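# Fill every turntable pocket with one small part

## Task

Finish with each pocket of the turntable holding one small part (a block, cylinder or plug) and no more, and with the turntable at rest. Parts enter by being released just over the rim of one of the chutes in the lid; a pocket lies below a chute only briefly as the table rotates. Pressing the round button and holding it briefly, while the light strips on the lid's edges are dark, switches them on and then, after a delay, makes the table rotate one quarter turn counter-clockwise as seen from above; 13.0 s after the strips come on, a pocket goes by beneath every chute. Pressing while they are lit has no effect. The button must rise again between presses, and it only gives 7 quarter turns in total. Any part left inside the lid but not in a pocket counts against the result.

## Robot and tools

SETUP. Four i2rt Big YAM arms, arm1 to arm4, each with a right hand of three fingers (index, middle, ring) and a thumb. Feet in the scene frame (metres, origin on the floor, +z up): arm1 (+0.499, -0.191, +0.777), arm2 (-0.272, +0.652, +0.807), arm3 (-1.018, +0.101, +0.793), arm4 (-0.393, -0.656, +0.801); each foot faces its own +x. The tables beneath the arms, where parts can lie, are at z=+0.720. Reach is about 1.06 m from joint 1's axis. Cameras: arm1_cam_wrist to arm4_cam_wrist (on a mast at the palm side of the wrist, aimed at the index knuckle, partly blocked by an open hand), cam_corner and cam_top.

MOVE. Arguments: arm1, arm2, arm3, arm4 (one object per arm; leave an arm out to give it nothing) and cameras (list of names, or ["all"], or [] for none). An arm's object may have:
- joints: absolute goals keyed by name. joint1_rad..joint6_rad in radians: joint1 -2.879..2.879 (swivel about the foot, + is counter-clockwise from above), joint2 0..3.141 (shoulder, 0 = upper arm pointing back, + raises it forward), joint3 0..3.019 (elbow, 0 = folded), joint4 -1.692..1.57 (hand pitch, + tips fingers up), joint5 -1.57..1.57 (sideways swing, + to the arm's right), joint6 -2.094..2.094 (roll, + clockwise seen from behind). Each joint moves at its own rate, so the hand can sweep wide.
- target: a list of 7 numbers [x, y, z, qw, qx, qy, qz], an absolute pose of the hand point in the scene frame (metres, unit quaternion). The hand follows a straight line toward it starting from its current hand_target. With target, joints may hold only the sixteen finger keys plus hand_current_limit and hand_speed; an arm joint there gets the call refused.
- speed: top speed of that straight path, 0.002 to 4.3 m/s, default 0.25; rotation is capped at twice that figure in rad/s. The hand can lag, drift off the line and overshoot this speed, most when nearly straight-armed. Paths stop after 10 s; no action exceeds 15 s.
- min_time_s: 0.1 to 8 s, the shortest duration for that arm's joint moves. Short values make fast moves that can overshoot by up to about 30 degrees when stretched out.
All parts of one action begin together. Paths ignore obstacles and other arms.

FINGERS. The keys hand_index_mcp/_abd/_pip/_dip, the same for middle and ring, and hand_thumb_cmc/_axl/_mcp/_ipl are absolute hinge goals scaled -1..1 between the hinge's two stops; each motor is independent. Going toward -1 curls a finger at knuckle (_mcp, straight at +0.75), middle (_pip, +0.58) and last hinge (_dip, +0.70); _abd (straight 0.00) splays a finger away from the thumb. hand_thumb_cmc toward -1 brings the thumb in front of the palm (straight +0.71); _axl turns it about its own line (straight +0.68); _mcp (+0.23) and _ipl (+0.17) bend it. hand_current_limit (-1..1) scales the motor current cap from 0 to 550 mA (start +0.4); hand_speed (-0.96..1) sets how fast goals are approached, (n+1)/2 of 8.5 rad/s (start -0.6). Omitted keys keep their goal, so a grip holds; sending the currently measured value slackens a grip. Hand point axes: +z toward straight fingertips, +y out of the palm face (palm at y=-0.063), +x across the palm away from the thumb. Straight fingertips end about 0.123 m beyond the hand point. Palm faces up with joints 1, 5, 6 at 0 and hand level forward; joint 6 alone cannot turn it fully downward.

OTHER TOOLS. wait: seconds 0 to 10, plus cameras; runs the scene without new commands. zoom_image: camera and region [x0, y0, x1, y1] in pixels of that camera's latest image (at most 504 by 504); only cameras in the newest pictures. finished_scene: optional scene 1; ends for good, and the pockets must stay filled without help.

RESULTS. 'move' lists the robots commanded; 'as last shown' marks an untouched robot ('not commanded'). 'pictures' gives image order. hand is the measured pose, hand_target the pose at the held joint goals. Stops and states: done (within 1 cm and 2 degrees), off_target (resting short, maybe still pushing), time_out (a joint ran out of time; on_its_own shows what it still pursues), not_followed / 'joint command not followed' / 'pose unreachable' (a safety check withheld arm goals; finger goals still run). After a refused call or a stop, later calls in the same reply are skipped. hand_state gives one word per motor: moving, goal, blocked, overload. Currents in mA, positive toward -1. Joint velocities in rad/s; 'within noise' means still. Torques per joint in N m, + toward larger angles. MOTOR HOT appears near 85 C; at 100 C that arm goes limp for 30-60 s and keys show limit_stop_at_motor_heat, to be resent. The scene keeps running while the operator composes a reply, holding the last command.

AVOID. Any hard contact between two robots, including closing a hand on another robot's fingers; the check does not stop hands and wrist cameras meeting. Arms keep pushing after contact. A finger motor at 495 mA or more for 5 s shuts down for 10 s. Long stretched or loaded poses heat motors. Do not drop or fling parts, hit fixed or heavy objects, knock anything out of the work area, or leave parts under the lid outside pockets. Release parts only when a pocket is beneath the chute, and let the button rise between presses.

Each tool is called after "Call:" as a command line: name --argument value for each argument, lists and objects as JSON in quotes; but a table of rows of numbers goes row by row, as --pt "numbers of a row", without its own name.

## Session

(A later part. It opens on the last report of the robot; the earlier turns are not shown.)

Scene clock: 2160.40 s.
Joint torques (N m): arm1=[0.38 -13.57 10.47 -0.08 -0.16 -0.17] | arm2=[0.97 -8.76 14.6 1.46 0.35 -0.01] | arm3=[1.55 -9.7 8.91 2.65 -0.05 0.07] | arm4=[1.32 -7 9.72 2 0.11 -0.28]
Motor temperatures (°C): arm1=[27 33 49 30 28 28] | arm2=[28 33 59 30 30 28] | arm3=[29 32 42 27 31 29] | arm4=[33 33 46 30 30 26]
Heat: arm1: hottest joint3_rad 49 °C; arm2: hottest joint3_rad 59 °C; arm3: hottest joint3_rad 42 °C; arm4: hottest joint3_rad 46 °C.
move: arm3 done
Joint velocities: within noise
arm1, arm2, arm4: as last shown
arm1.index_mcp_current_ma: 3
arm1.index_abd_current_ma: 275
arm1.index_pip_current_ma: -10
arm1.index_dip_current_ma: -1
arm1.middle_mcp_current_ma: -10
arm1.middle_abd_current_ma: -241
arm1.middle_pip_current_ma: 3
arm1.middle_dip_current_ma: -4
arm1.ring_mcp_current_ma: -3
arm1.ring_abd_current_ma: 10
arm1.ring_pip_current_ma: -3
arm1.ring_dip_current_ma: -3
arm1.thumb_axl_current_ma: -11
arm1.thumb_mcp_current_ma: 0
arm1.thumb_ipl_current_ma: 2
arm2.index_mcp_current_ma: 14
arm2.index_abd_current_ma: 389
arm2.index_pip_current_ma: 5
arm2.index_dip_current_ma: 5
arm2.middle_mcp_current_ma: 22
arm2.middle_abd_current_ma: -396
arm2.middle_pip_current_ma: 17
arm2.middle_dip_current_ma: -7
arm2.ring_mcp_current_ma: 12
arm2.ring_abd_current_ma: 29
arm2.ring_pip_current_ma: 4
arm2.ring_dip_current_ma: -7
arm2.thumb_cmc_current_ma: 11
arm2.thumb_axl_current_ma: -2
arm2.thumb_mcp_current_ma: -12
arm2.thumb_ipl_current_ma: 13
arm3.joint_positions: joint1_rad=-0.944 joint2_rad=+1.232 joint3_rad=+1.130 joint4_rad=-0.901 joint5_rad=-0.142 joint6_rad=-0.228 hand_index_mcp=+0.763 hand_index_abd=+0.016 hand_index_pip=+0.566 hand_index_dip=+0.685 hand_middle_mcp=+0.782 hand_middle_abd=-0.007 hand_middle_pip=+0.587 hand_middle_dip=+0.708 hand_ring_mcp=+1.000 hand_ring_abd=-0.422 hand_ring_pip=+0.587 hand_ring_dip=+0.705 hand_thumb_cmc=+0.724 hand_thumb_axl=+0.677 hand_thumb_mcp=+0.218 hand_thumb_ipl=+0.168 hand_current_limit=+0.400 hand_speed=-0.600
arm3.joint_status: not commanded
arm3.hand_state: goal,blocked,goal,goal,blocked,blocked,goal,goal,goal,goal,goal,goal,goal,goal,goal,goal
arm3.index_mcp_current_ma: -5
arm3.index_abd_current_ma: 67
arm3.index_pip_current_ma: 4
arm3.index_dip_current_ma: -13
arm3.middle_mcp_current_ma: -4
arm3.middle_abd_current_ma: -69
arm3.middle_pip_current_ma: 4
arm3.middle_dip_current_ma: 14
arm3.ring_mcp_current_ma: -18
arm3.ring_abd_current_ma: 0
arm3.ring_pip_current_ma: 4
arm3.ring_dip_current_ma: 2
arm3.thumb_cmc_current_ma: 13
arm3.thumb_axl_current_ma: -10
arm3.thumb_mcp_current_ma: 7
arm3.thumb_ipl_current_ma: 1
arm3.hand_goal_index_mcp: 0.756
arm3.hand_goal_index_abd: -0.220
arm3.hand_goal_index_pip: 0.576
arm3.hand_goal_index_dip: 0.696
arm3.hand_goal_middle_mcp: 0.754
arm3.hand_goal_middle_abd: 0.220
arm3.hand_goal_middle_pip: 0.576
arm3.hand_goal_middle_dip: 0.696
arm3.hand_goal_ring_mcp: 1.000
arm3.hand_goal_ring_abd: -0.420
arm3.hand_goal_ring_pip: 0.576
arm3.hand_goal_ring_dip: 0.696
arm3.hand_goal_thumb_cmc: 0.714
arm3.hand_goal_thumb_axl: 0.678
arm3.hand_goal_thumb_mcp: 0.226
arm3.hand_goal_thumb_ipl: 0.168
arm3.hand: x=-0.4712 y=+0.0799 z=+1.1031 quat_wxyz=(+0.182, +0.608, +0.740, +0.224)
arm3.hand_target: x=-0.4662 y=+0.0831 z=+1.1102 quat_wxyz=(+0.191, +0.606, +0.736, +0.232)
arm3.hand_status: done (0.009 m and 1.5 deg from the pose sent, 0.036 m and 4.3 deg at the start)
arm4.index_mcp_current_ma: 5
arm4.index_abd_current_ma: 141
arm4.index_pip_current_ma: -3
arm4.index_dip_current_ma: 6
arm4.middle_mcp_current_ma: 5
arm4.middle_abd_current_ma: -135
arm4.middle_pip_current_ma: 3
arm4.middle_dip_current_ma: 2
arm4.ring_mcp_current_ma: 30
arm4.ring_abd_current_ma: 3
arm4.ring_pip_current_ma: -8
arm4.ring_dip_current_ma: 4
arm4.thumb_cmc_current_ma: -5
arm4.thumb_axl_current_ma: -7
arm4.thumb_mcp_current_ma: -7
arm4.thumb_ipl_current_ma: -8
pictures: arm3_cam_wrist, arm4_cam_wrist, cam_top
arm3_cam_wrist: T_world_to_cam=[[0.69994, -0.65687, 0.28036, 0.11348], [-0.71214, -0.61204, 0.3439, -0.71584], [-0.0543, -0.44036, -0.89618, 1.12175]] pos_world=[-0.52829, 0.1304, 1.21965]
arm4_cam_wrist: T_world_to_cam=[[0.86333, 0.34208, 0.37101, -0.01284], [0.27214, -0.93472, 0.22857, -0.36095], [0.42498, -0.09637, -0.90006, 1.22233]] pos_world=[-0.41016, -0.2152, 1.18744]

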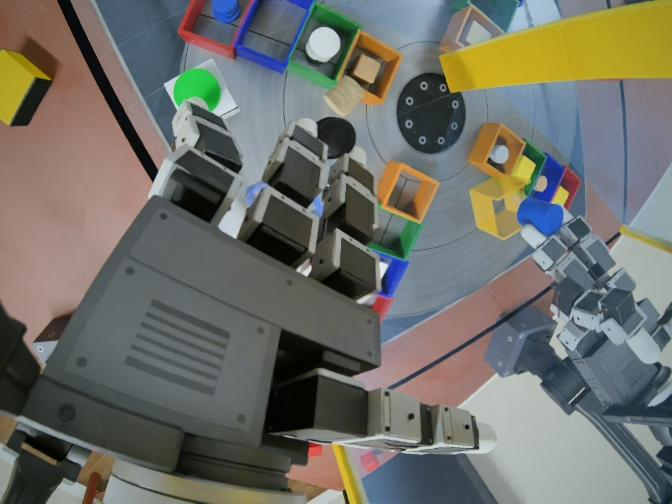

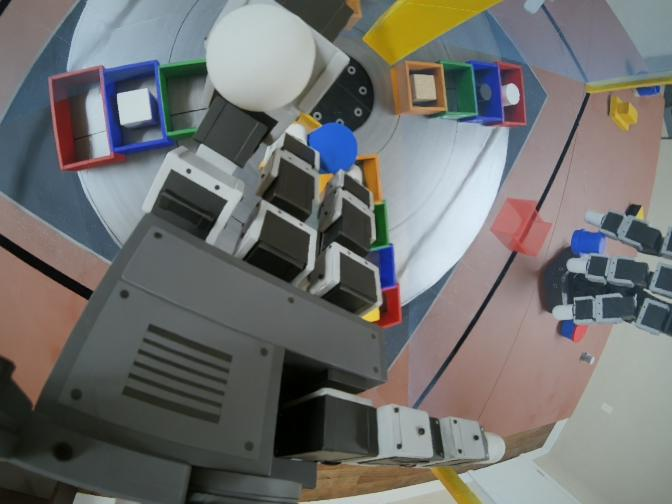

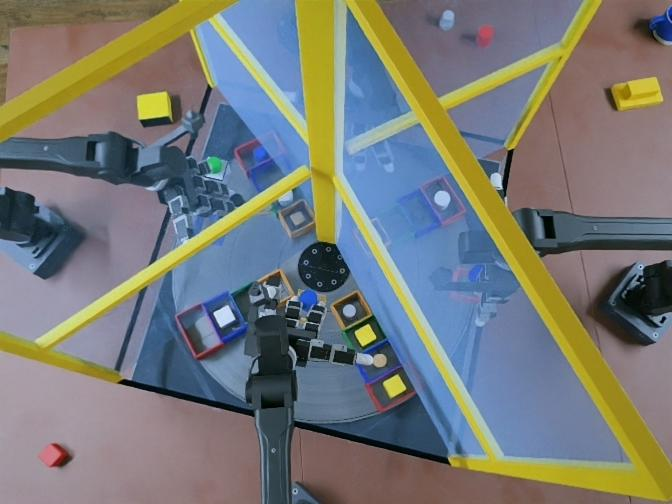

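Call:
move --arm3 '{"target":[-0.466,0.083,1.090,0.1913,0.6067,0.7359,0.232],"speed":0.1}' --arm4 '{"target":[-0.3305,-0.182,1.078,0.034,0.0988,0.9403,0.3238],"speed":0.08}'

Call:
move --arm3 '{"target":[-0.466,0.083,1.18,0.1913,0.6067,0.7359,0.232],"speed":0.15}'

Call:
move --arm3 '{"target":[-0.542,0.044,1.18,0.1913,0.6067,0.7359,0.232],"speed":0.15}'

Call:
move --arm3 '{"target":[-0.542,0.044,1.105,0.1913,0.6067,0.7359,0.232],"speed":0.08}' --cameras '["cam_top","arm3_cam_wrist","arm4_cam_wrist","arm2_cam_wrist"]'

Call:
zoom_image --camera "arm3_cam_wrist" --region '[220, 60, 420, 240]'

Call:
zoom_image --camera "cam_top" --region '[280, 270, 340, 350]'

Call:
zoom_image --camera "arm4_cam_wrist" --region '[220, 60, 420, 240]'

Call:
zoom_image --camera "arm2_cam_wrist" --region '[220, 60, 420, 240]'

Scene clock: 2171.77 s.
Joint torques (N m): arm1=[0.32 -13.8 10.52 -0.09 -0.16 -0.16] | arm2=[1.38 -8.94 14.8 1.66 0.39 -0.03] | arm3=[1.55 -9.17 7.92 2.66 -0.07 0.04] | arm4=[1.32 -6.95 9.65 1.83 0.11 -0.28]
Motor temperatures (°C): arm1=[27 33 49 30 28 28] | arm2=[28 33 60 30 30 28] | arm3=[29 32 42 27 31 29] | arm4=[33 33 46 30 30 26]
Heat: arm1: hottest joint3_rad 49 °C; arm2: hottest joint3_rad 60 °C; arm3: hottest joint3_rad 42 °C; arm4: hottest joint3_rad 46 °C.
move: arm3 done; arm4 done
Joint velocities: within noise
arm1, arm2: as last shown
arm1.index_mcp_current_ma: 8
arm1.index_abd_current_ma: 270
arm1.index_pip_current_ma: -8
arm1.index_dip_current_ma: -5
arm1.middle_pip_current_ma: 2
arm1.middle_dip_current_ma: -3
arm1.ring_mcp_current_ma: -11
arm1.ring_abd_current_ma: 14
arm1.ring_pip_current_ma: -6
arm1.ring_dip_current_ma: -4
arm1.thumb_cmc_current_ma: -16
arm1.thumb_axl_current_ma: -10
arm1.thumb_mcp_current_ma: -1
arm2.index_mcp_current_ma: 21
arm2.index_abd_current_ma: 379
arm2.index_pip_current_ma: 16
arm2.index_dip_current_ma: 19
arm2.middle_abd_current_ma: -385
arm2.middle_pip_current_ma: 21
arm2.middle_dip_current_ma: -2
arm2.ring_mcp_current_ma: 6
arm2.ring_abd_current_ma: 34
arm2.ring_pip_current_ma: 12
arm2.ring_dip_current_ma: 14
arm2.thumb_cmc_current_ma: 14
arm2.thumb_axl_current_ma: 5
arm2.thumb_mcp_current_ma: -11
arm2.thumb_ipl_current_ma: 12
arm3.joint_positions: joint1_rad=-0.944 joint2_rad=+1.232 joint3_rad=+1.096 joint4_rad=-0.846 joint5_rad=-0.142 joint6_rad=-0.227 hand_index_mcp=+0.763 hand_index_abd=+0.016 hand_index_pip=+0.577 hand_index_dip=+0.685 hand_middle_mcp=+0.784 hand_middle_abd=-0.008 hand_middle_pip=+0.587 hand_middle_dip=+0.708 hand_ring_mcp=+1.000 hand_ring_abd=-0.447 hand_ring_pip=+0.611 hand_ring_dip=+0.714 hand_thumb_cmc=+0.724 hand_thumb_axl=+0.677 hand_thumb_mcp=+0.218 hand_thumb_ipl=+0.168 hand_current_limit=+0.400 hand_speed=-0.600
arm3.joint_status: not commanded
arm3.hand_state: goal,blocked,goal,goal,blocked,blocked,goal,goal,goal,blocked,blocked,goal,goal,goal,goal,goal
arm3.index_mcp_current_ma: -8
arm3.index_abd_current_ma: 54
arm3.index_pip_current_ma: 3
arm3.index_dip_current_ma: -16
arm3.middle_mcp_current_ma: -4
arm3.middle_abd_current_ma: -60
arm3.middle_pip_current_ma: 11
arm3.middle_dip_current_ma: 7
arm3.ring_mcp_current_ma: -7
arm3.ring_abd_current_ma: -6
arm3.ring_pip_current_ma: 7
arm3.ring_dip_current_ma: 12
arm3.thumb_cmc_current_ma: -2
arm3.thumb_axl_current_ma: -1
arm3.thumb_mcp_current_ma: -4
arm3.thumb_ipl_current_ma: 9
arm3.hand_goal_index_mcp: 0.756
arm3.hand_goal_index_abd: -0.220
arm3.hand_goal_index_pip: 0.576
arm3.hand_goal_index_dip: 0.696
arm3.hand_goal_middle_mcp: 0.754
arm3.hand_goal_middle_abd: 0.220
arm3.hand_goal_middle_pip: 0.576
arm3.hand_goal_middle_dip: 0.696
arm3.hand_goal_ring_mcp: 1.000
arm3.hand_goal_ring_abd: -0.420
arm3.hand_goal_ring_pip: 0.576
arm3.hand_goal_ring_dip: 0.696
arm3.hand_goal_thumb_cmc: 0.714
arm3.hand_goal_thumb_axl: 0.678
arm3.hand_goal_thumb_mcp: 0.226
arm3.hand_goal_thumb_ipl: 0.168
arm3.hand: x=-0.4695 y=+0.0796 z=+1.0943 quat_wxyz=(+0.190, +0.607, +0.737, +0.229)
arm3.hand_target: x=-0.4661 y=+0.0831 z=+1.0901 quat_wxyz=(+0.191, +0.607, +0.736, +0.232)
arm3.hand_status: done (0.006 m and 0.4 deg from the pose sent, 0.014 m and 1.5 deg at the start)
arm4.joint_positions: joint1_rad=-0.806 joint2_rad=+1.048 joint3_rad=+0.860 joint4_rad=-0.731 joint5_rad=+0.107 joint6_rad=+0.161 hand_index_mcp=+0.767 hand_index_abd=+0.068 hand_index_pip=+0.580 hand_index_dip=+0.696 hand_middle_mcp=+0.762 hand_middle_abd=-0.064 hand_middle_pip=+0.582 hand_middle_dip=+0.698 hand_ring_mcp=-0.154 hand_ring_abd=-0.002 hand_ring_pip=-0.289 hand_ring_dip=-0.001 hand_thumb_cmc=+0.725 hand_thumb_axl=+0.677 hand_thumb_mcp=+0.219 hand_thumb_ipl=+0.168 hand_current_limit=+0.400 hand_speed=-0.600
arm4.joint_status: not commanded
arm4.hand_state: goal,blocked,goal,goal,goal,blocked,goal,goal,blocked,goal,goal,goal,goal,goal,goal,goal
arm4.index_mcp_current_ma: -5
arm4.index_abd_current_ma: 134
arm4.index_pip_current_ma: -9
arm4.index_dip_current_ma: -11
arm4.middle_mcp_current_ma: 8
arm4.middle_abd_current_ma: -133
arm4.middle_pip_current_ma: 4
arm4.middle_dip_current_ma: -4
arm4.ring_mcp_current_ma: 33
arm4.ring_abd_current_ma: 6
arm4.ring_pip_current_ma: -4
arm4.ring_dip_current_ma: 3
arm4.thumb_cmc_current_ma: -1
arm4.thumb_axl_current_ma: 1
arm4.thumb_mcp_current_ma: -3
arm4.thumb_ipl_current_ma: 2
arm4.hand_goal_index_mcp: 0.754
arm4.hand_goal_index_abd: -0.220
arm4.hand_goal_index_pip: 0.576
arm4.hand_goal_index_dip: 0.696
arm4.hand_goal_middle_mcp: 0.754
arm4.hand_goal_middle_abd: 0.220
arm4.hand_goal_middle_pip: 0.576
arm4.hand_goal_middle_dip: 0.696
arm4.hand_goal_ring_mcp: -0.200
arm4.hand_goal_ring_abd: 0.000
arm4.hand_goal_ring_pip: -0.300
arm4.hand_goal_ring_dip: 0.000
arm4.hand_goal_thumb_cmc: 0.714
arm4.hand_goal_thumb_axl: 0.678
arm4.hand_goal_thumb_mcp: 0.226
arm4.hand_goal_thumb_ipl: 0.168
arm4.hand: x=-0.3364 y=-0.1776 z=+1.0766 quat_wxyz=(+0.032, +0.096, +0.942, +0.321)
arm4.hand_target: x=-0.3306 y=-0.1819 z=+1.0781 quat_wxyz=(+0.034, +0.099, +0.940, +0.324)
arm4.hand_status: done (0.008 m and 0.5 deg from the pose sent, 0.010 m and 0.7 deg at the start)
pictures: none

Scene clock: 2173.10 s.
Joint torques (N m): arm1=[0.5 -13.68 10.47 -0.03 -0.17 -0.16] | arm2=[1.44 -8.94 14.72 1.58 0.36 -0.01] | arm3=[1.61 -10.11 12.26 1.24 -0.07 0.05] | arm4=[1.38 -6.95 9.66 1.83 0.11 -0.28]
Motor temperatures (°C): arm1=[27 33 49 30 28 28] | arm2=[28 33 60 30 30 28] | arm3=[29 32 42 27 31 29] | arm4=[33 33 46 30 30 26]
Heat: arm1: hottest joint3_rad 49 °C; arm2: hottest joint3_rad 60 °C; arm3: hottest joint3_rad 42 °C; arm4: hottest joint3_rad 46 °C.
move: arm3 off_target
Joint velocities: within noise
arm1, arm2, arm4: as last shown
arm1.index_mcp_current_ma: 5
arm1.index_abd_current_ma: 272
arm1.index_pip_current_ma: -10
arm1.index_dip_current_ma: -4
arm1.middle_mcp_current_ma: -3
arm1.middle_abd_current_ma: -237
arm1.middle_pip_current_ma: -2
arm1.middle_dip_current_ma: -1
arm1.ring_mcp_current_ma: -7
arm1.ring_abd_current_ma: 12
arm1.ring_dip_current_ma: -9
arm1.thumb_cmc_current_ma: -12
arm1.thumb_mcp_current_ma: -8
arm1.thumb_ipl_current_ma: 6
arm2.index_mcp_current_ma: 16
arm2.index_abd_current_ma: 382
arm2.index_pip_current_ma: 15
arm2.index_dip_current_ma: 11
arm2.middle_mcp_current_ma: 24
arm2.middle_abd_current_ma: -400
arm2.middle_pip_current_ma: 22
arm2.middle_dip_current_ma: -1
arm2.ring_mcp_current_ma: 13
arm2.ring_abd_current_ma: 24
arm2.ring_pip_current_ma: -3
arm2.ring_dip_current_ma: 3
arm2.thumb_cmc_current_ma: 12
arm2.thumb_axl_current_ma: 9
arm2.thumb_mcp_current_ma: -18
arm2.thumb_ipl_current_ma: 5
arm3.joint_positions: joint1_rad=-0.944 joint2_rad=+1.232 joint3_rad=+1.265 joint4_rad=-1.048 joint5_rad=-0.141 joint6_rad=-0.226 hand_index_mcp=+0.763 hand_index_abd=+0.016 hand_index_pip=+0.566 hand_index_dip=+0.685 hand_middle_mcp=+0.784 hand_middle_abd=-0.007 hand_middle_pip=+0.587 hand_middle_dip=+0.708 hand_ring_mcp=+1.000 hand_ring_abd=-0.425 hand_ring_pip=+0.589 hand_ring_dip=+0.708 hand_thumb_cmc=+0.724 hand_thumb_axl=+0.677 hand_thumb_mcp=+0.218 hand_thumb_ipl=+0.168 hand_current_limit=+0.400 hand_speed=-0.600
arm3.joint_status: not commanded
arm3.hand_state: goal,blocked,goal,goal,blocked,blocked,goal,goal,goal,goal,goal,goal,goal,goal,goal,goal
arm3.index_mcp_current_ma: -11
arm3.index_abd_current_ma: 67
arm3.index_pip_current_ma: 0
arm3.index_dip_current_ma: 0
arm3.middle_mcp_current_ma: 5
arm3.middle_abd_current_ma: -61
arm3.middle_pip_current_ma: 1
arm3.middle_dip_current_ma: 14
arm3.ring_mcp_current_ma: -4
arm3.ring_abd_current_ma: 6
arm3.ring_pip_current_ma: 4
arm3.ring_dip_current_ma: -2
arm3.thumb_cmc_current_ma: 11
arm3.thumb_axl_current_ma: -5
arm3.thumb_mcp_current_ma: 1
arm3.thumb_ipl_current_ma: -6
arm3.hand_goal_index_mcp: 0.756
arm3.hand_goal_index_abd: -0.220
arm3.hand_goal_index_pip: 0.576
arm3.hand_goal_index_dip: 0.696
arm3.hand_goal_middle_mcp: 0.754
arm3.hand_goal_middle_abd: 0.220
arm3.hand_goal_middle_pip: 0.576
arm3.hand_goal_middle_dip: 0.696
arm3.hand_goal_ring_mcp: 1.000
arm3.hand_goal_ring_abd: -0.420
arm3.hand_goal_ring_pip: 0.576
arm3.hand_goal_ring_dip: 0.696
arm3.hand_goal_thumb_cmc: 0.714
arm3.hand_goal_thumb_axl: 0.678
arm3.hand_goal_thumb_mcp: 0.226
arm3.hand_goal_thumb_ipl: 0.168
arm3.hand: x=-0.4715 y=+0.0791 z=+1.1518 quat_wxyz=(+0.177, +0.611, +0.740, +0.220)
arm3.hand_target: x=-0.4671 y=+0.0831 z=+1.1797 quat_wxyz=(+0.191, +0.606, +0.736, +0.232)
arm3.hand_status: off_target (0.029 m and 2.3 deg from the pose sent, 0.086 m and 0.4 deg at the start)
arm4.index_mcp_current_ma: -1
arm4.index_abd_current_ma: 129
arm4.index_pip_current_ma: -13
arm4.index_dip_current_ma: -1
arm4.middle_mcp_current_ma: 1
arm4.middle_abd_current_ma: -122
arm4.middle_dip_current_ma: -13
arm4.ring_mcp_current_ma: 22
arm4.ring_abd_current_ma: 8
arm4.ring_pip_current_ma: 0
arm4.thumb_cmc_current_ma: -9
arm4.thumb_axl_current_ma: 4
arm4.thumb_mcp_current_ma: -6
arm4.thumb_ipl_current_ma: -8
pictures: none

Scene clock: 2174.47 s.
Joint torques (N m): arm1=[0.56 -13.74 10.51 -0.12 -0.16 -0.18] | arm2=[1.03 -8.64 14.76 1.66 0.38 -0.03] | arm3=[0.03 -7.65 8.79 1.28 -0.41 -0.2] | arm4=[1.32 -6.95 9.68 1.84 0.11 -0.28]
Motor temperatures (°C): arm1=[27 33 49 30 28 28] | arm2=[28 33 60 30 30 28] | arm3=[28 32 42 27 31 29] | arm4=[33 33 46 30 30 26]
Heat: arm1: hottest joint3_rad 49 °C; arm2: hottest joint3_rad 60 °C; arm3: hottest joint3_rad 42 °C; arm4: hottest joint3_rad 46 °C.
move: arm3 done
Joint velocities: within noise
arm1, arm2, arm4: as last shown
arm1.index_mcp_current_ma: 7
arm1.index_abd_current_ma: 275
arm1.index_pip_current_ma: -7
arm1.index_dip_current_ma: -1
arm1.middle_mcp_current_ma: -2
arm1.middle_abd_current_ma: -235
arm1.middle_pip_current_ma: 3
arm1.middle_dip_current_ma: 1
arm1.ring_mcp_current_ma: -14
arm1.ring_abd_current_ma: 17
arm1.ring_pip_current_ma: -1
arm1.ring_dip_current_ma: -7
arm1.thumb_cmc_current_ma: -13
arm1.thumb_axl_current_ma: -12
arm1.thumb_mcp_current_ma: 0
arm1.thumb_ipl_current_ma: -1
arm2.index_mcp_current_ma: 9
arm2.index_abd_current_ma: 379
arm2.index_dip_current_ma: 5
arm2.middle_mcp_current_ma: 21
arm2.middle_abd_current_ma: -389
arm2.middle_pip_current_ma: 13
arm2.middle_dip_current_ma: 3
arm2.ring_mcp_current_ma: 9
arm2.ring_abd_current_ma: 29
arm2.ring_pip_current_ma: 0
arm2.ring_dip_current_ma: 1
arm2.thumb_cmc_current_ma: 19
arm2.thumb_axl_current_ma: -5
arm2.thumb_mcp_current_ma: -27
arm2.thumb_ipl_current_ma: -3
arm3.joint_positions: joint1_rad=-1.062 joint2_rad=+1.057 joint3_rad=+1.182 joint4_rad=-1.118 joint5_rad=-0.211 joint6_rad=-0.317 hand_index_mcp=+0.763 hand_index_abd=+0.016 hand_index_pip=+0.577 hand_index_dip=+0.685 hand_middle_mcp=+0.785 hand_middle_abd=-0.008 hand_middle_pip=+0.587 hand_middle_dip=+0.708 hand_ring_mcp=+1.000 hand_ring_abd=-0.424 hand_ring_pip=+0.588 hand_ring_dip=+0.708 hand_thumb_cmc=+0.724 hand_thumb_axl=+0.677 hand_thumb_mcp=+0.218 hand_thumb_ipl=+0.168 hand_current_limit=+0.400 hand_speed=-0.600
arm3.joint_status: not commanded
arm3.hand_state: goal,blocked,goal,goal,blocked,blocked,goal,goal,goal,goal,goal,goal,goal,goal,goal,goal
arm3.index_mcp_current_ma: -4
arm3.index_abd_current_ma: 79
arm3.index_pip_current_ma: -1
arm3.index_dip_current_ma: -4
arm3.middle_mcp_current_ma: -2
arm3.middle_abd_current_ma: -70
arm3.middle_pip_current_ma: 8
arm3.middle_dip_current_ma: 3
arm3.ring_mcp_current_ma: -5
arm3.ring_abd_current_ma: -1
arm3.ring_pip_current_ma: 7
arm3.ring_dip_current_ma: -5
arm3.thumb_cmc_current_ma: 14
arm3.thumb_axl_current_ma: 1
arm3.thumb_mcp_current_ma: 0
arm3.thumb_ipl_current_ma: 8
arm3.hand_goal_index_mcp: 0.756
arm3.hand_goal_index_abd: -0.220
arm3.hand_goal_index_pip: 0.576
arm3.hand_goal_index_dip: 0.696
arm3.hand_goal_middle_mcp: 0.754
arm3.hand_goal_middle_abd: 0.220
arm3.hand_goal_middle_pip: 0.576
arm3.hand_goal_middle_dip: 0.696
arm3.hand_goal_ring_mcp: 1.000
arm3.hand_goal_ring_abd: -0.420
arm3.hand_goal_ring_pip: 0.576
arm3.hand_goal_ring_dip: 0.696
arm3.hand_goal_thumb_cmc: 0.714
arm3.hand_goal_thumb_axl: 0.678
arm3.hand_goal_thumb_mcp: 0.226
arm3.hand_goal_thumb_ipl: 0.168
arm3.hand: x=-0.5389 y=+0.0466 z=+1.1777 quat_wxyz=(+0.190, +0.609, +0.734, +0.233)
arm3.hand_target: x=-0.5420 y=+0.0440 z=+1.1799 quat_wxyz=(+0.191, +0.607, +0.736, +0.232)
arm3.hand_status: done (0.005 m and 0.4 deg from the pose sent, 0.084 m and 2.3 deg at the start)
arm4.index_mcp_current_ma: 3
arm4.index_abd_current_ma: 146
arm4.index_pip_current_ma: -1
arm4.index_dip_current_ma: 1
arm4.middle_mcp_current_ma: 2
arm4.middle_abd_current_ma: -131
arm4.middle_pip_current_ma: 12
arm4.middle_dip_current_ma: -5
arm4.ring_mcp_current_ma: 27
arm4.ring_abd_current_ma: -1
arm4.ring_pip_current_ma: -3
arm4.ring_dip_current_ma: -4
arm4.thumb_axl_current_ma: 1
arm4.thumb_mcp_current_ma: 1
arm4.thumb_ipl_current_ma: -5
pictures: none

Scene clock: 2176.07 s.
Joint torques (N m): arm1=[0.44 -13.86 10.48 -0.12 -0.15 -0.16] | arm2=[0.85 -9.05 14.76 1.57 0.42 0.02] | arm3=[-0.09 -8.12 8.88 2.56 -0.42 -0.19] | arm4=[1.38 -7 9.66 1.83 0.11 -0.28]
Motor temperatures (°C): arm1=[27 33 49 30 28 28] | arm2=[28 33 60 30 30 28] | arm3=[28 32 42 27 31 29] | arm4=[33 33 46 30 30 26]
Heat: arm1: hottest joint3_rad 49 °C; arm2: hottest joint3_rad 60 °C; arm3: hottest joint3_rad 42 °C; arm4: hottest joint3_rad 46 °C.
move: arm3 off_target
Joint velocities: within noise
arm1.joint_positions: joint1_rad=-0.844 joint2_rad=+1.505 joint3_rad=+1.636 joint4_rad=-1.680 joint5_rad=+0.013 joint6_rad=+0.074 hand_index_mcp=+0.748 hand_index_abd=+0.157 hand_index_pip=+0.570 hand_index_dip=+0.698 hand_middle_mcp=+0.749 hand_middle_abd=-0.137 hand_middle_pip=+0.569 hand_middle_dip=+0.699 hand_ring_mcp=+0.749 hand_ring_abd=-0.402 hand_ring_pip=+0.570 hand_ring_dip=+0.696 hand_thumb_cmc=+0.709 hand_thumb_axl=+0.677 hand_thumb_mcp=+0.221 hand_thumb_ipl=+0.168 hand_current_limit=+0.400 hand_speed=-0.600
arm1.joint_status: not commanded
arm1.hand_state: goal,blocked,goal,goal,goal,blocked,goal,goal,goal,goal,goal,goal,goal,goal,goal,goal
arm1.index_mcp_current_ma: 6
arm1.index_abd_current_ma: 275
arm1.index_pip_current_ma: -7
arm1.index_dip_current_ma: -7
arm1.middle_mcp_current_ma: -5
arm1.middle_abd_current_ma: -240
arm1.middle_pip_current_ma: 2
arm1.middle_dip_current_ma: 0
arm1.ring_mcp_current_ma: -9
arm1.ring_abd_current_ma: 12
arm1.ring_pip_current_ma: 0
arm1.ring_dip_current_ma: -8
arm1.thumb_cmc_current_ma: -12
arm1.thumb_axl_current_ma: -7
arm1.thumb_mcp_current_ma: -1
arm1.thumb_ipl_current_ma: 2
arm1.hand_goal_index_mcp: 0.754
arm1.hand_goal_index_abd: -0.100
arm1.hand_goal_index_pip: 0.576
arm1.hand_goal_index_dip: 0.696
arm1.hand_goal_middle_mcp: 0.754
arm1.hand_goal_middle_abd: 0.100
arm1.hand_goal_middle_pip: 0.576
arm1.hand_goal_middle_dip: 0.696
arm1.hand_goal_ring_mcp: 0.754
arm1.hand_goal_ring_abd: -0.420
arm1.hand_goal_ring_pip: 0.576
arm1.hand_goal_ring_dip: 0.696
arm1.hand_goal_thumb_cmc: 0.714
arm1.hand_goal_thumb_axl: 0.678
arm1.hand_goal_thumb_mcp: 0.226
arm1.hand_goal_thumb_ipl: 0.168
arm1.hand: x=-0.0311 y=-0.1207 z=+1.0913 quat_wxyz=(+0.004, +0.655, -0.755, -0.008)
arm1.hand_target: x=-0.0352 y=-0.1245 z=+1.1142 quat_wxyz=(+0.019, +0.660, -0.751, -0.021)
arm1.hand_status: not commanded
arm2.joint_positions: joint1_rad=-0.444 joint2_rad=+1.336 joint3_rad=+1.190 joint4_rad=-1.089 joint5_rad=+0.195 joint6_rad=+0.394 hand_index_mcp=+0.763 hand_index_abd=+0.132 hand_index_pip=+0.580 hand_index_dip=+0.698 hand_middle_mcp=+0.766 hand_middle_abd=-0.148 hand_middle_pip=+0.581 hand_middle_dip=+0.696 hand_ring_mcp=+0.760 hand_ring_abd=-0.402 hand_ring_pip=+0.577 hand_ring_dip=+0.696 hand_thumb_cmc=+0.719 hand_thumb_axl=+0.677 hand_thumb_mcp=+0.221 hand_thumb_ipl=+0.168 hand_current_limit=+0.400 hand_speed=-0.600
arm2.joint_status: not commanded
arm2.hand_state: goal,blocked,goal,goal,goal,blocked,goal,goal,goal,goal,goal,goal,goal,goal,goal,goal
arm2.index_mcp_current_ma: 24
arm2.index_abd_current_ma: 378
arm2.index_pip_current_ma: 17
arm2.index_dip_current_ma: 18
arm2.middle_mcp_current_ma: 24
arm2.middle_abd_current_ma: -396
arm2.middle_pip_current_ma: 18
arm2.middle_dip_current_ma: -1
arm2.ring_mcp_current_ma: 9
arm2.ring_abd_current_ma: 32
arm2.ring_pip_current_ma: -2
arm2.ring_dip_current_ma: 10
arm2.thumb_cmc_current_ma: 11
arm2.thumb_axl_current_ma: 1
arm2.thumb_mcp_current_ma: -21
arm2.thumb_ipl_current_ma: -1
arm2.hand_goal_index_mcp: 0.754
arm2.hand_goal_index_abd: -0.200
arm2.hand_goal_index_pip: 0.576
arm2.hand_goal_index_dip: 0.696
arm2.hand_goal_middle_mcp: 0.754
arm2.hand_goal_middle_abd: 0.200
arm2.hand_goal_middle_pip: 0.576
arm2.hand_goal_middle_dip: 0.696
arm2.hand_goal_ring_mcp: 0.754
arm2.hand_goal_ring_abd: -0.420
arm2.hand_goal_ring_pip: 0.576
arm2.hand_goal_ring_dip: 0.696
arm2.hand_goal_thumb_cmc: 0.714
arm2.hand_goal_thumb_axl: 0.678
arm2.hand_goal_thumb_mcp: 0.226
arm2.hand_goal_thumb_ipl: 0.168
arm2.hand: x=-0.2235 y=+0.1262 z=+1.0665 quat_wxyz=(+0.186, +0.979, -0.081, -0.030)
arm2.hand_target: x=-0.2158 y=+0.1126 z=+1.0942 quat_wxyz=(+0.216, +0.973, -0.085, -0.018)
arm2.hand_status: not commanded
arm3.joint_positions: joint1_rad=-1.062 joint2_rad=+1.057 joint3_rad=+0.979 joint4_rad=-0.959 joint5_rad=-0.211 joint6_rad=-0.319 hand_index_mcp=+0.763 hand_index_abd=+0.016 hand_index_pip=+0.577 hand_index_dip=+0.685 hand_middle_mcp=+0.785 hand_middle_abd=-0.008 hand_middle_pip=+0.587 hand_middle_dip=+0.708 hand_ring_mcp=+1.000 hand_ring_abd=-0.424 hand_ring_pip=+0.588 hand_ring_dip=+0.708 hand_thumb_cmc=+0.724 hand_thumb_axl=+0.677 hand_thumb_mcp=+0.218 hand_thumb_ipl=+0.168 hand_current_limit=+0.400 hand_speed=-0.600
arm3.joint_status: not commanded
arm3.hand_state: goal,blocked,goal,goal,blocked,blocked,goal,goal,goal,goal,goal,goal,goal,goal,goal,goal
arm3.index_mcp_current_ma: -9
arm3.index_abd_current_ma: 64
arm3.index_pip_current_ma: 9
arm3.index_dip_current_ma: -12
arm3.middle_mcp_current_ma: 1
arm3.middle_abd_current_ma: -62
arm3.middle_pip_current_ma: 3
arm3.middle_dip_current_ma: 22
arm3.ring_mcp_current_ma: -5
arm3.ring_abd_current_ma: -8
arm3.ring_pip_current_ma: -5
arm3.ring_dip_current_ma: 0
arm3.thumb_cmc_current_ma: 6
arm3.thumb_axl_current_ma: -2
arm3.thumb_mcp_current_ma: -9
arm3.thumb_ipl_current_ma: -4
arm3.hand_goal_index_mcp: 0.756
arm3.hand_goal_index_abd: -0.220
arm3.hand_goal_index_pip: 0.576
arm3.hand_goal_index_dip: 0.696
arm3.hand_goal_middle_mcp: 0.754
arm3.hand_goal_middle_abd: 0.220
arm3.hand_goal_middle_pip: 0.576
arm3.hand_goal_middle_dip: 0.696
arm3.hand_goal_ring_mcp: 1.000
arm3.hand_goal_ring_abd: -0.420
arm3.hand_goal_ring_pip: 0.576
arm3.hand_goal_ring_dip: 0.696
arm3.hand_goal_thumb_cmc: 0.714
arm3.hand_goal_thumb_axl: 0.678
arm3.hand_goal_thumb_mcp: 0.226
arm3.hand_goal_thumb_ipl: 0.168
arm3.hand: x=-0.5441 y=+0.0486 z=+1.0914 quat_wxyz=(+0.172, +0.613, +0.738, +0.223)
arm3.hand_target: x=-0.5423 y=+0.0441 z=+1.1051 quat_wxyz=(+0.191, +0.607, +0.736, +0.232)
arm3.hand_status: off_target (0.015 m and 2.6 deg from the pose sent, 0.073 m and 0.4 deg at the start)
arm4: as last shown
arm4.index_mcp_current_ma: 4
arm4.index_abd_current_ma: 134
arm4.index_pip_current_ma: -3
arm4.index_dip_current_ma: -1
arm4.middle_mcp_current_ma: -3
arm4.middle_abd_current_ma: -124
arm4.middle_pip_current_ma: 10
arm4.middle_dip_current_ma: -7
arm4.ring_abd_current_ma: 9
arm4.ring_pip_current_ma: -4
arm4.ring_dip_current_ma: 7
arm4.thumb_cmc_current_ma: -12
arm4.thumb_axl_current_ma: -10
arm4.thumb_mcp_current_ma: -4
arm4.thumb_ipl_current_ma: -11
pictures: arm2_cam_wrist, arm3_cam_wrist, arm4_cam_wrist, cam_top
arm2_cam_wrist: T_world_to_cam=[[-0.8628, -0.41965, 0.2819, -0.4143], [-0.25375, 0.84178, 0.47646, -0.71781], [-0.43725, 0.33956, -0.83278, 0.8775]] pos_world=[-0.15592, 0.13242, 1.18956]
arm3_cam_wrist: T_world_to_cam=[[0.7009, -0.66451, 0.25916, 0.17128], [-0.70962, -0.61298, 0.34741, -0.78525], [-0.072, -0.4274, -0.90119, 1.08874]] pos_world=[-0.59889, 0.0978, 1.20957]
arm4_cam_wrist: T_world_to_cam=[[0.86317, 0.34086, 0.3725, -0.01385], [0.27265, -0.93559, 0.22433, -0.35984], [0.42497, -0.09207, -0.90051, 1.22436]] pos_world=[-0.41026, -0.21922, 1.18843]

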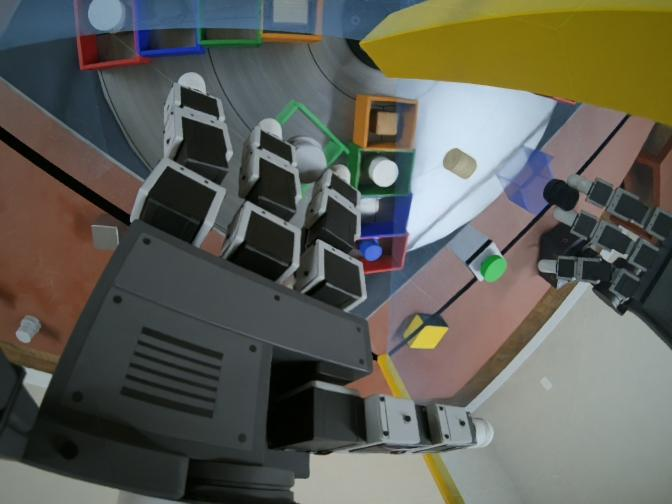

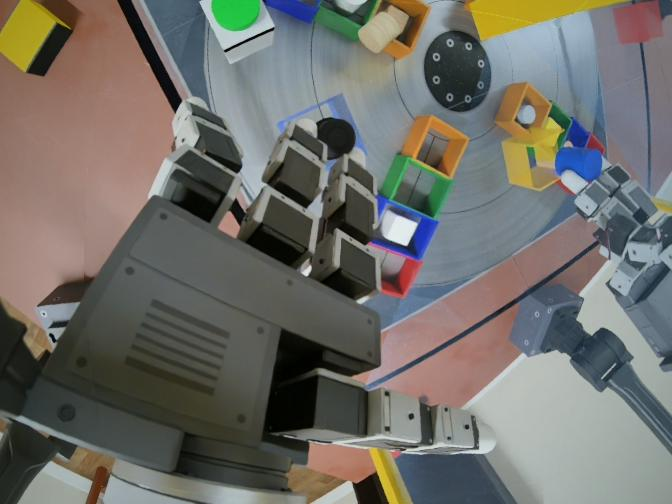

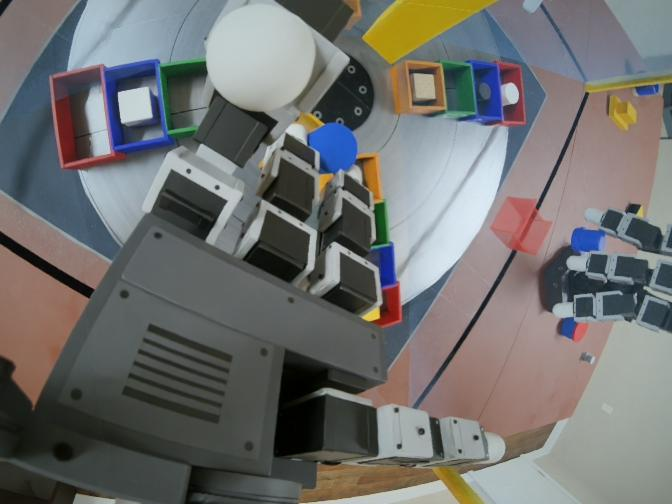

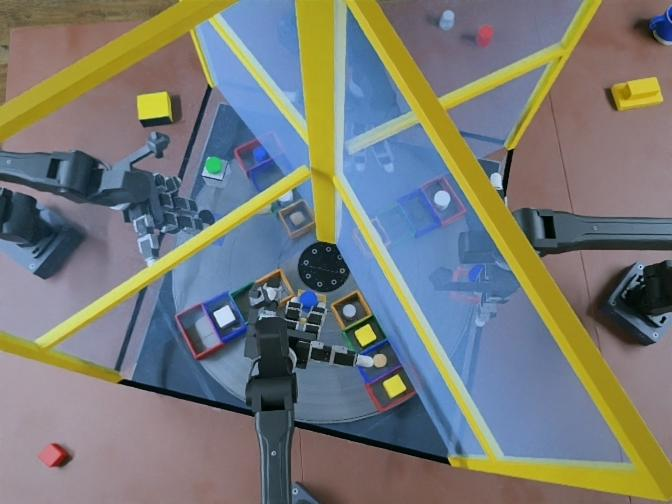

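Scaled by 2.520 from the camera's image (finer frame: 960x720).

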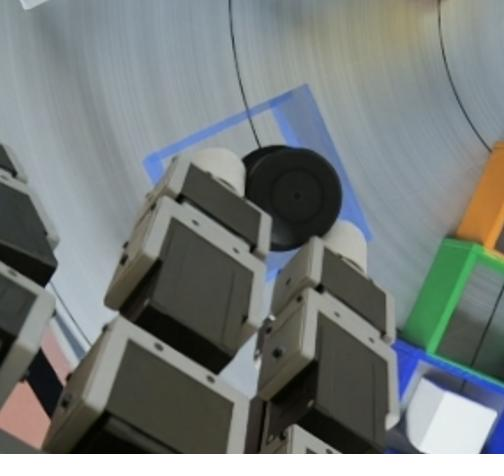

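Scaled by 6.300 from the camera's image (finer frame: 960x720).

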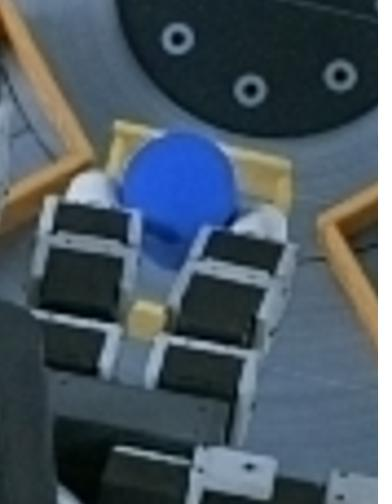

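Scaled by 2.520 from the camera's image (finer frame: 960x720).

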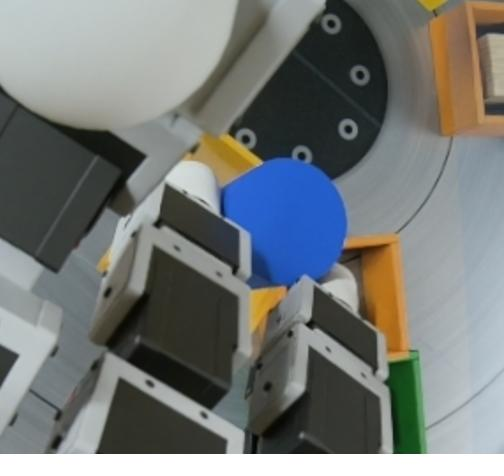

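Scaled by 2.520 from the camera's image (finer frame: 960x720).

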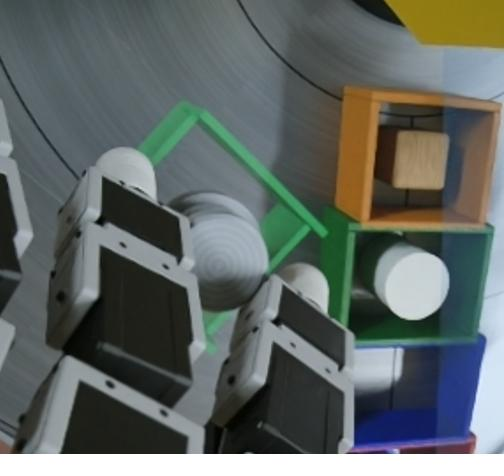

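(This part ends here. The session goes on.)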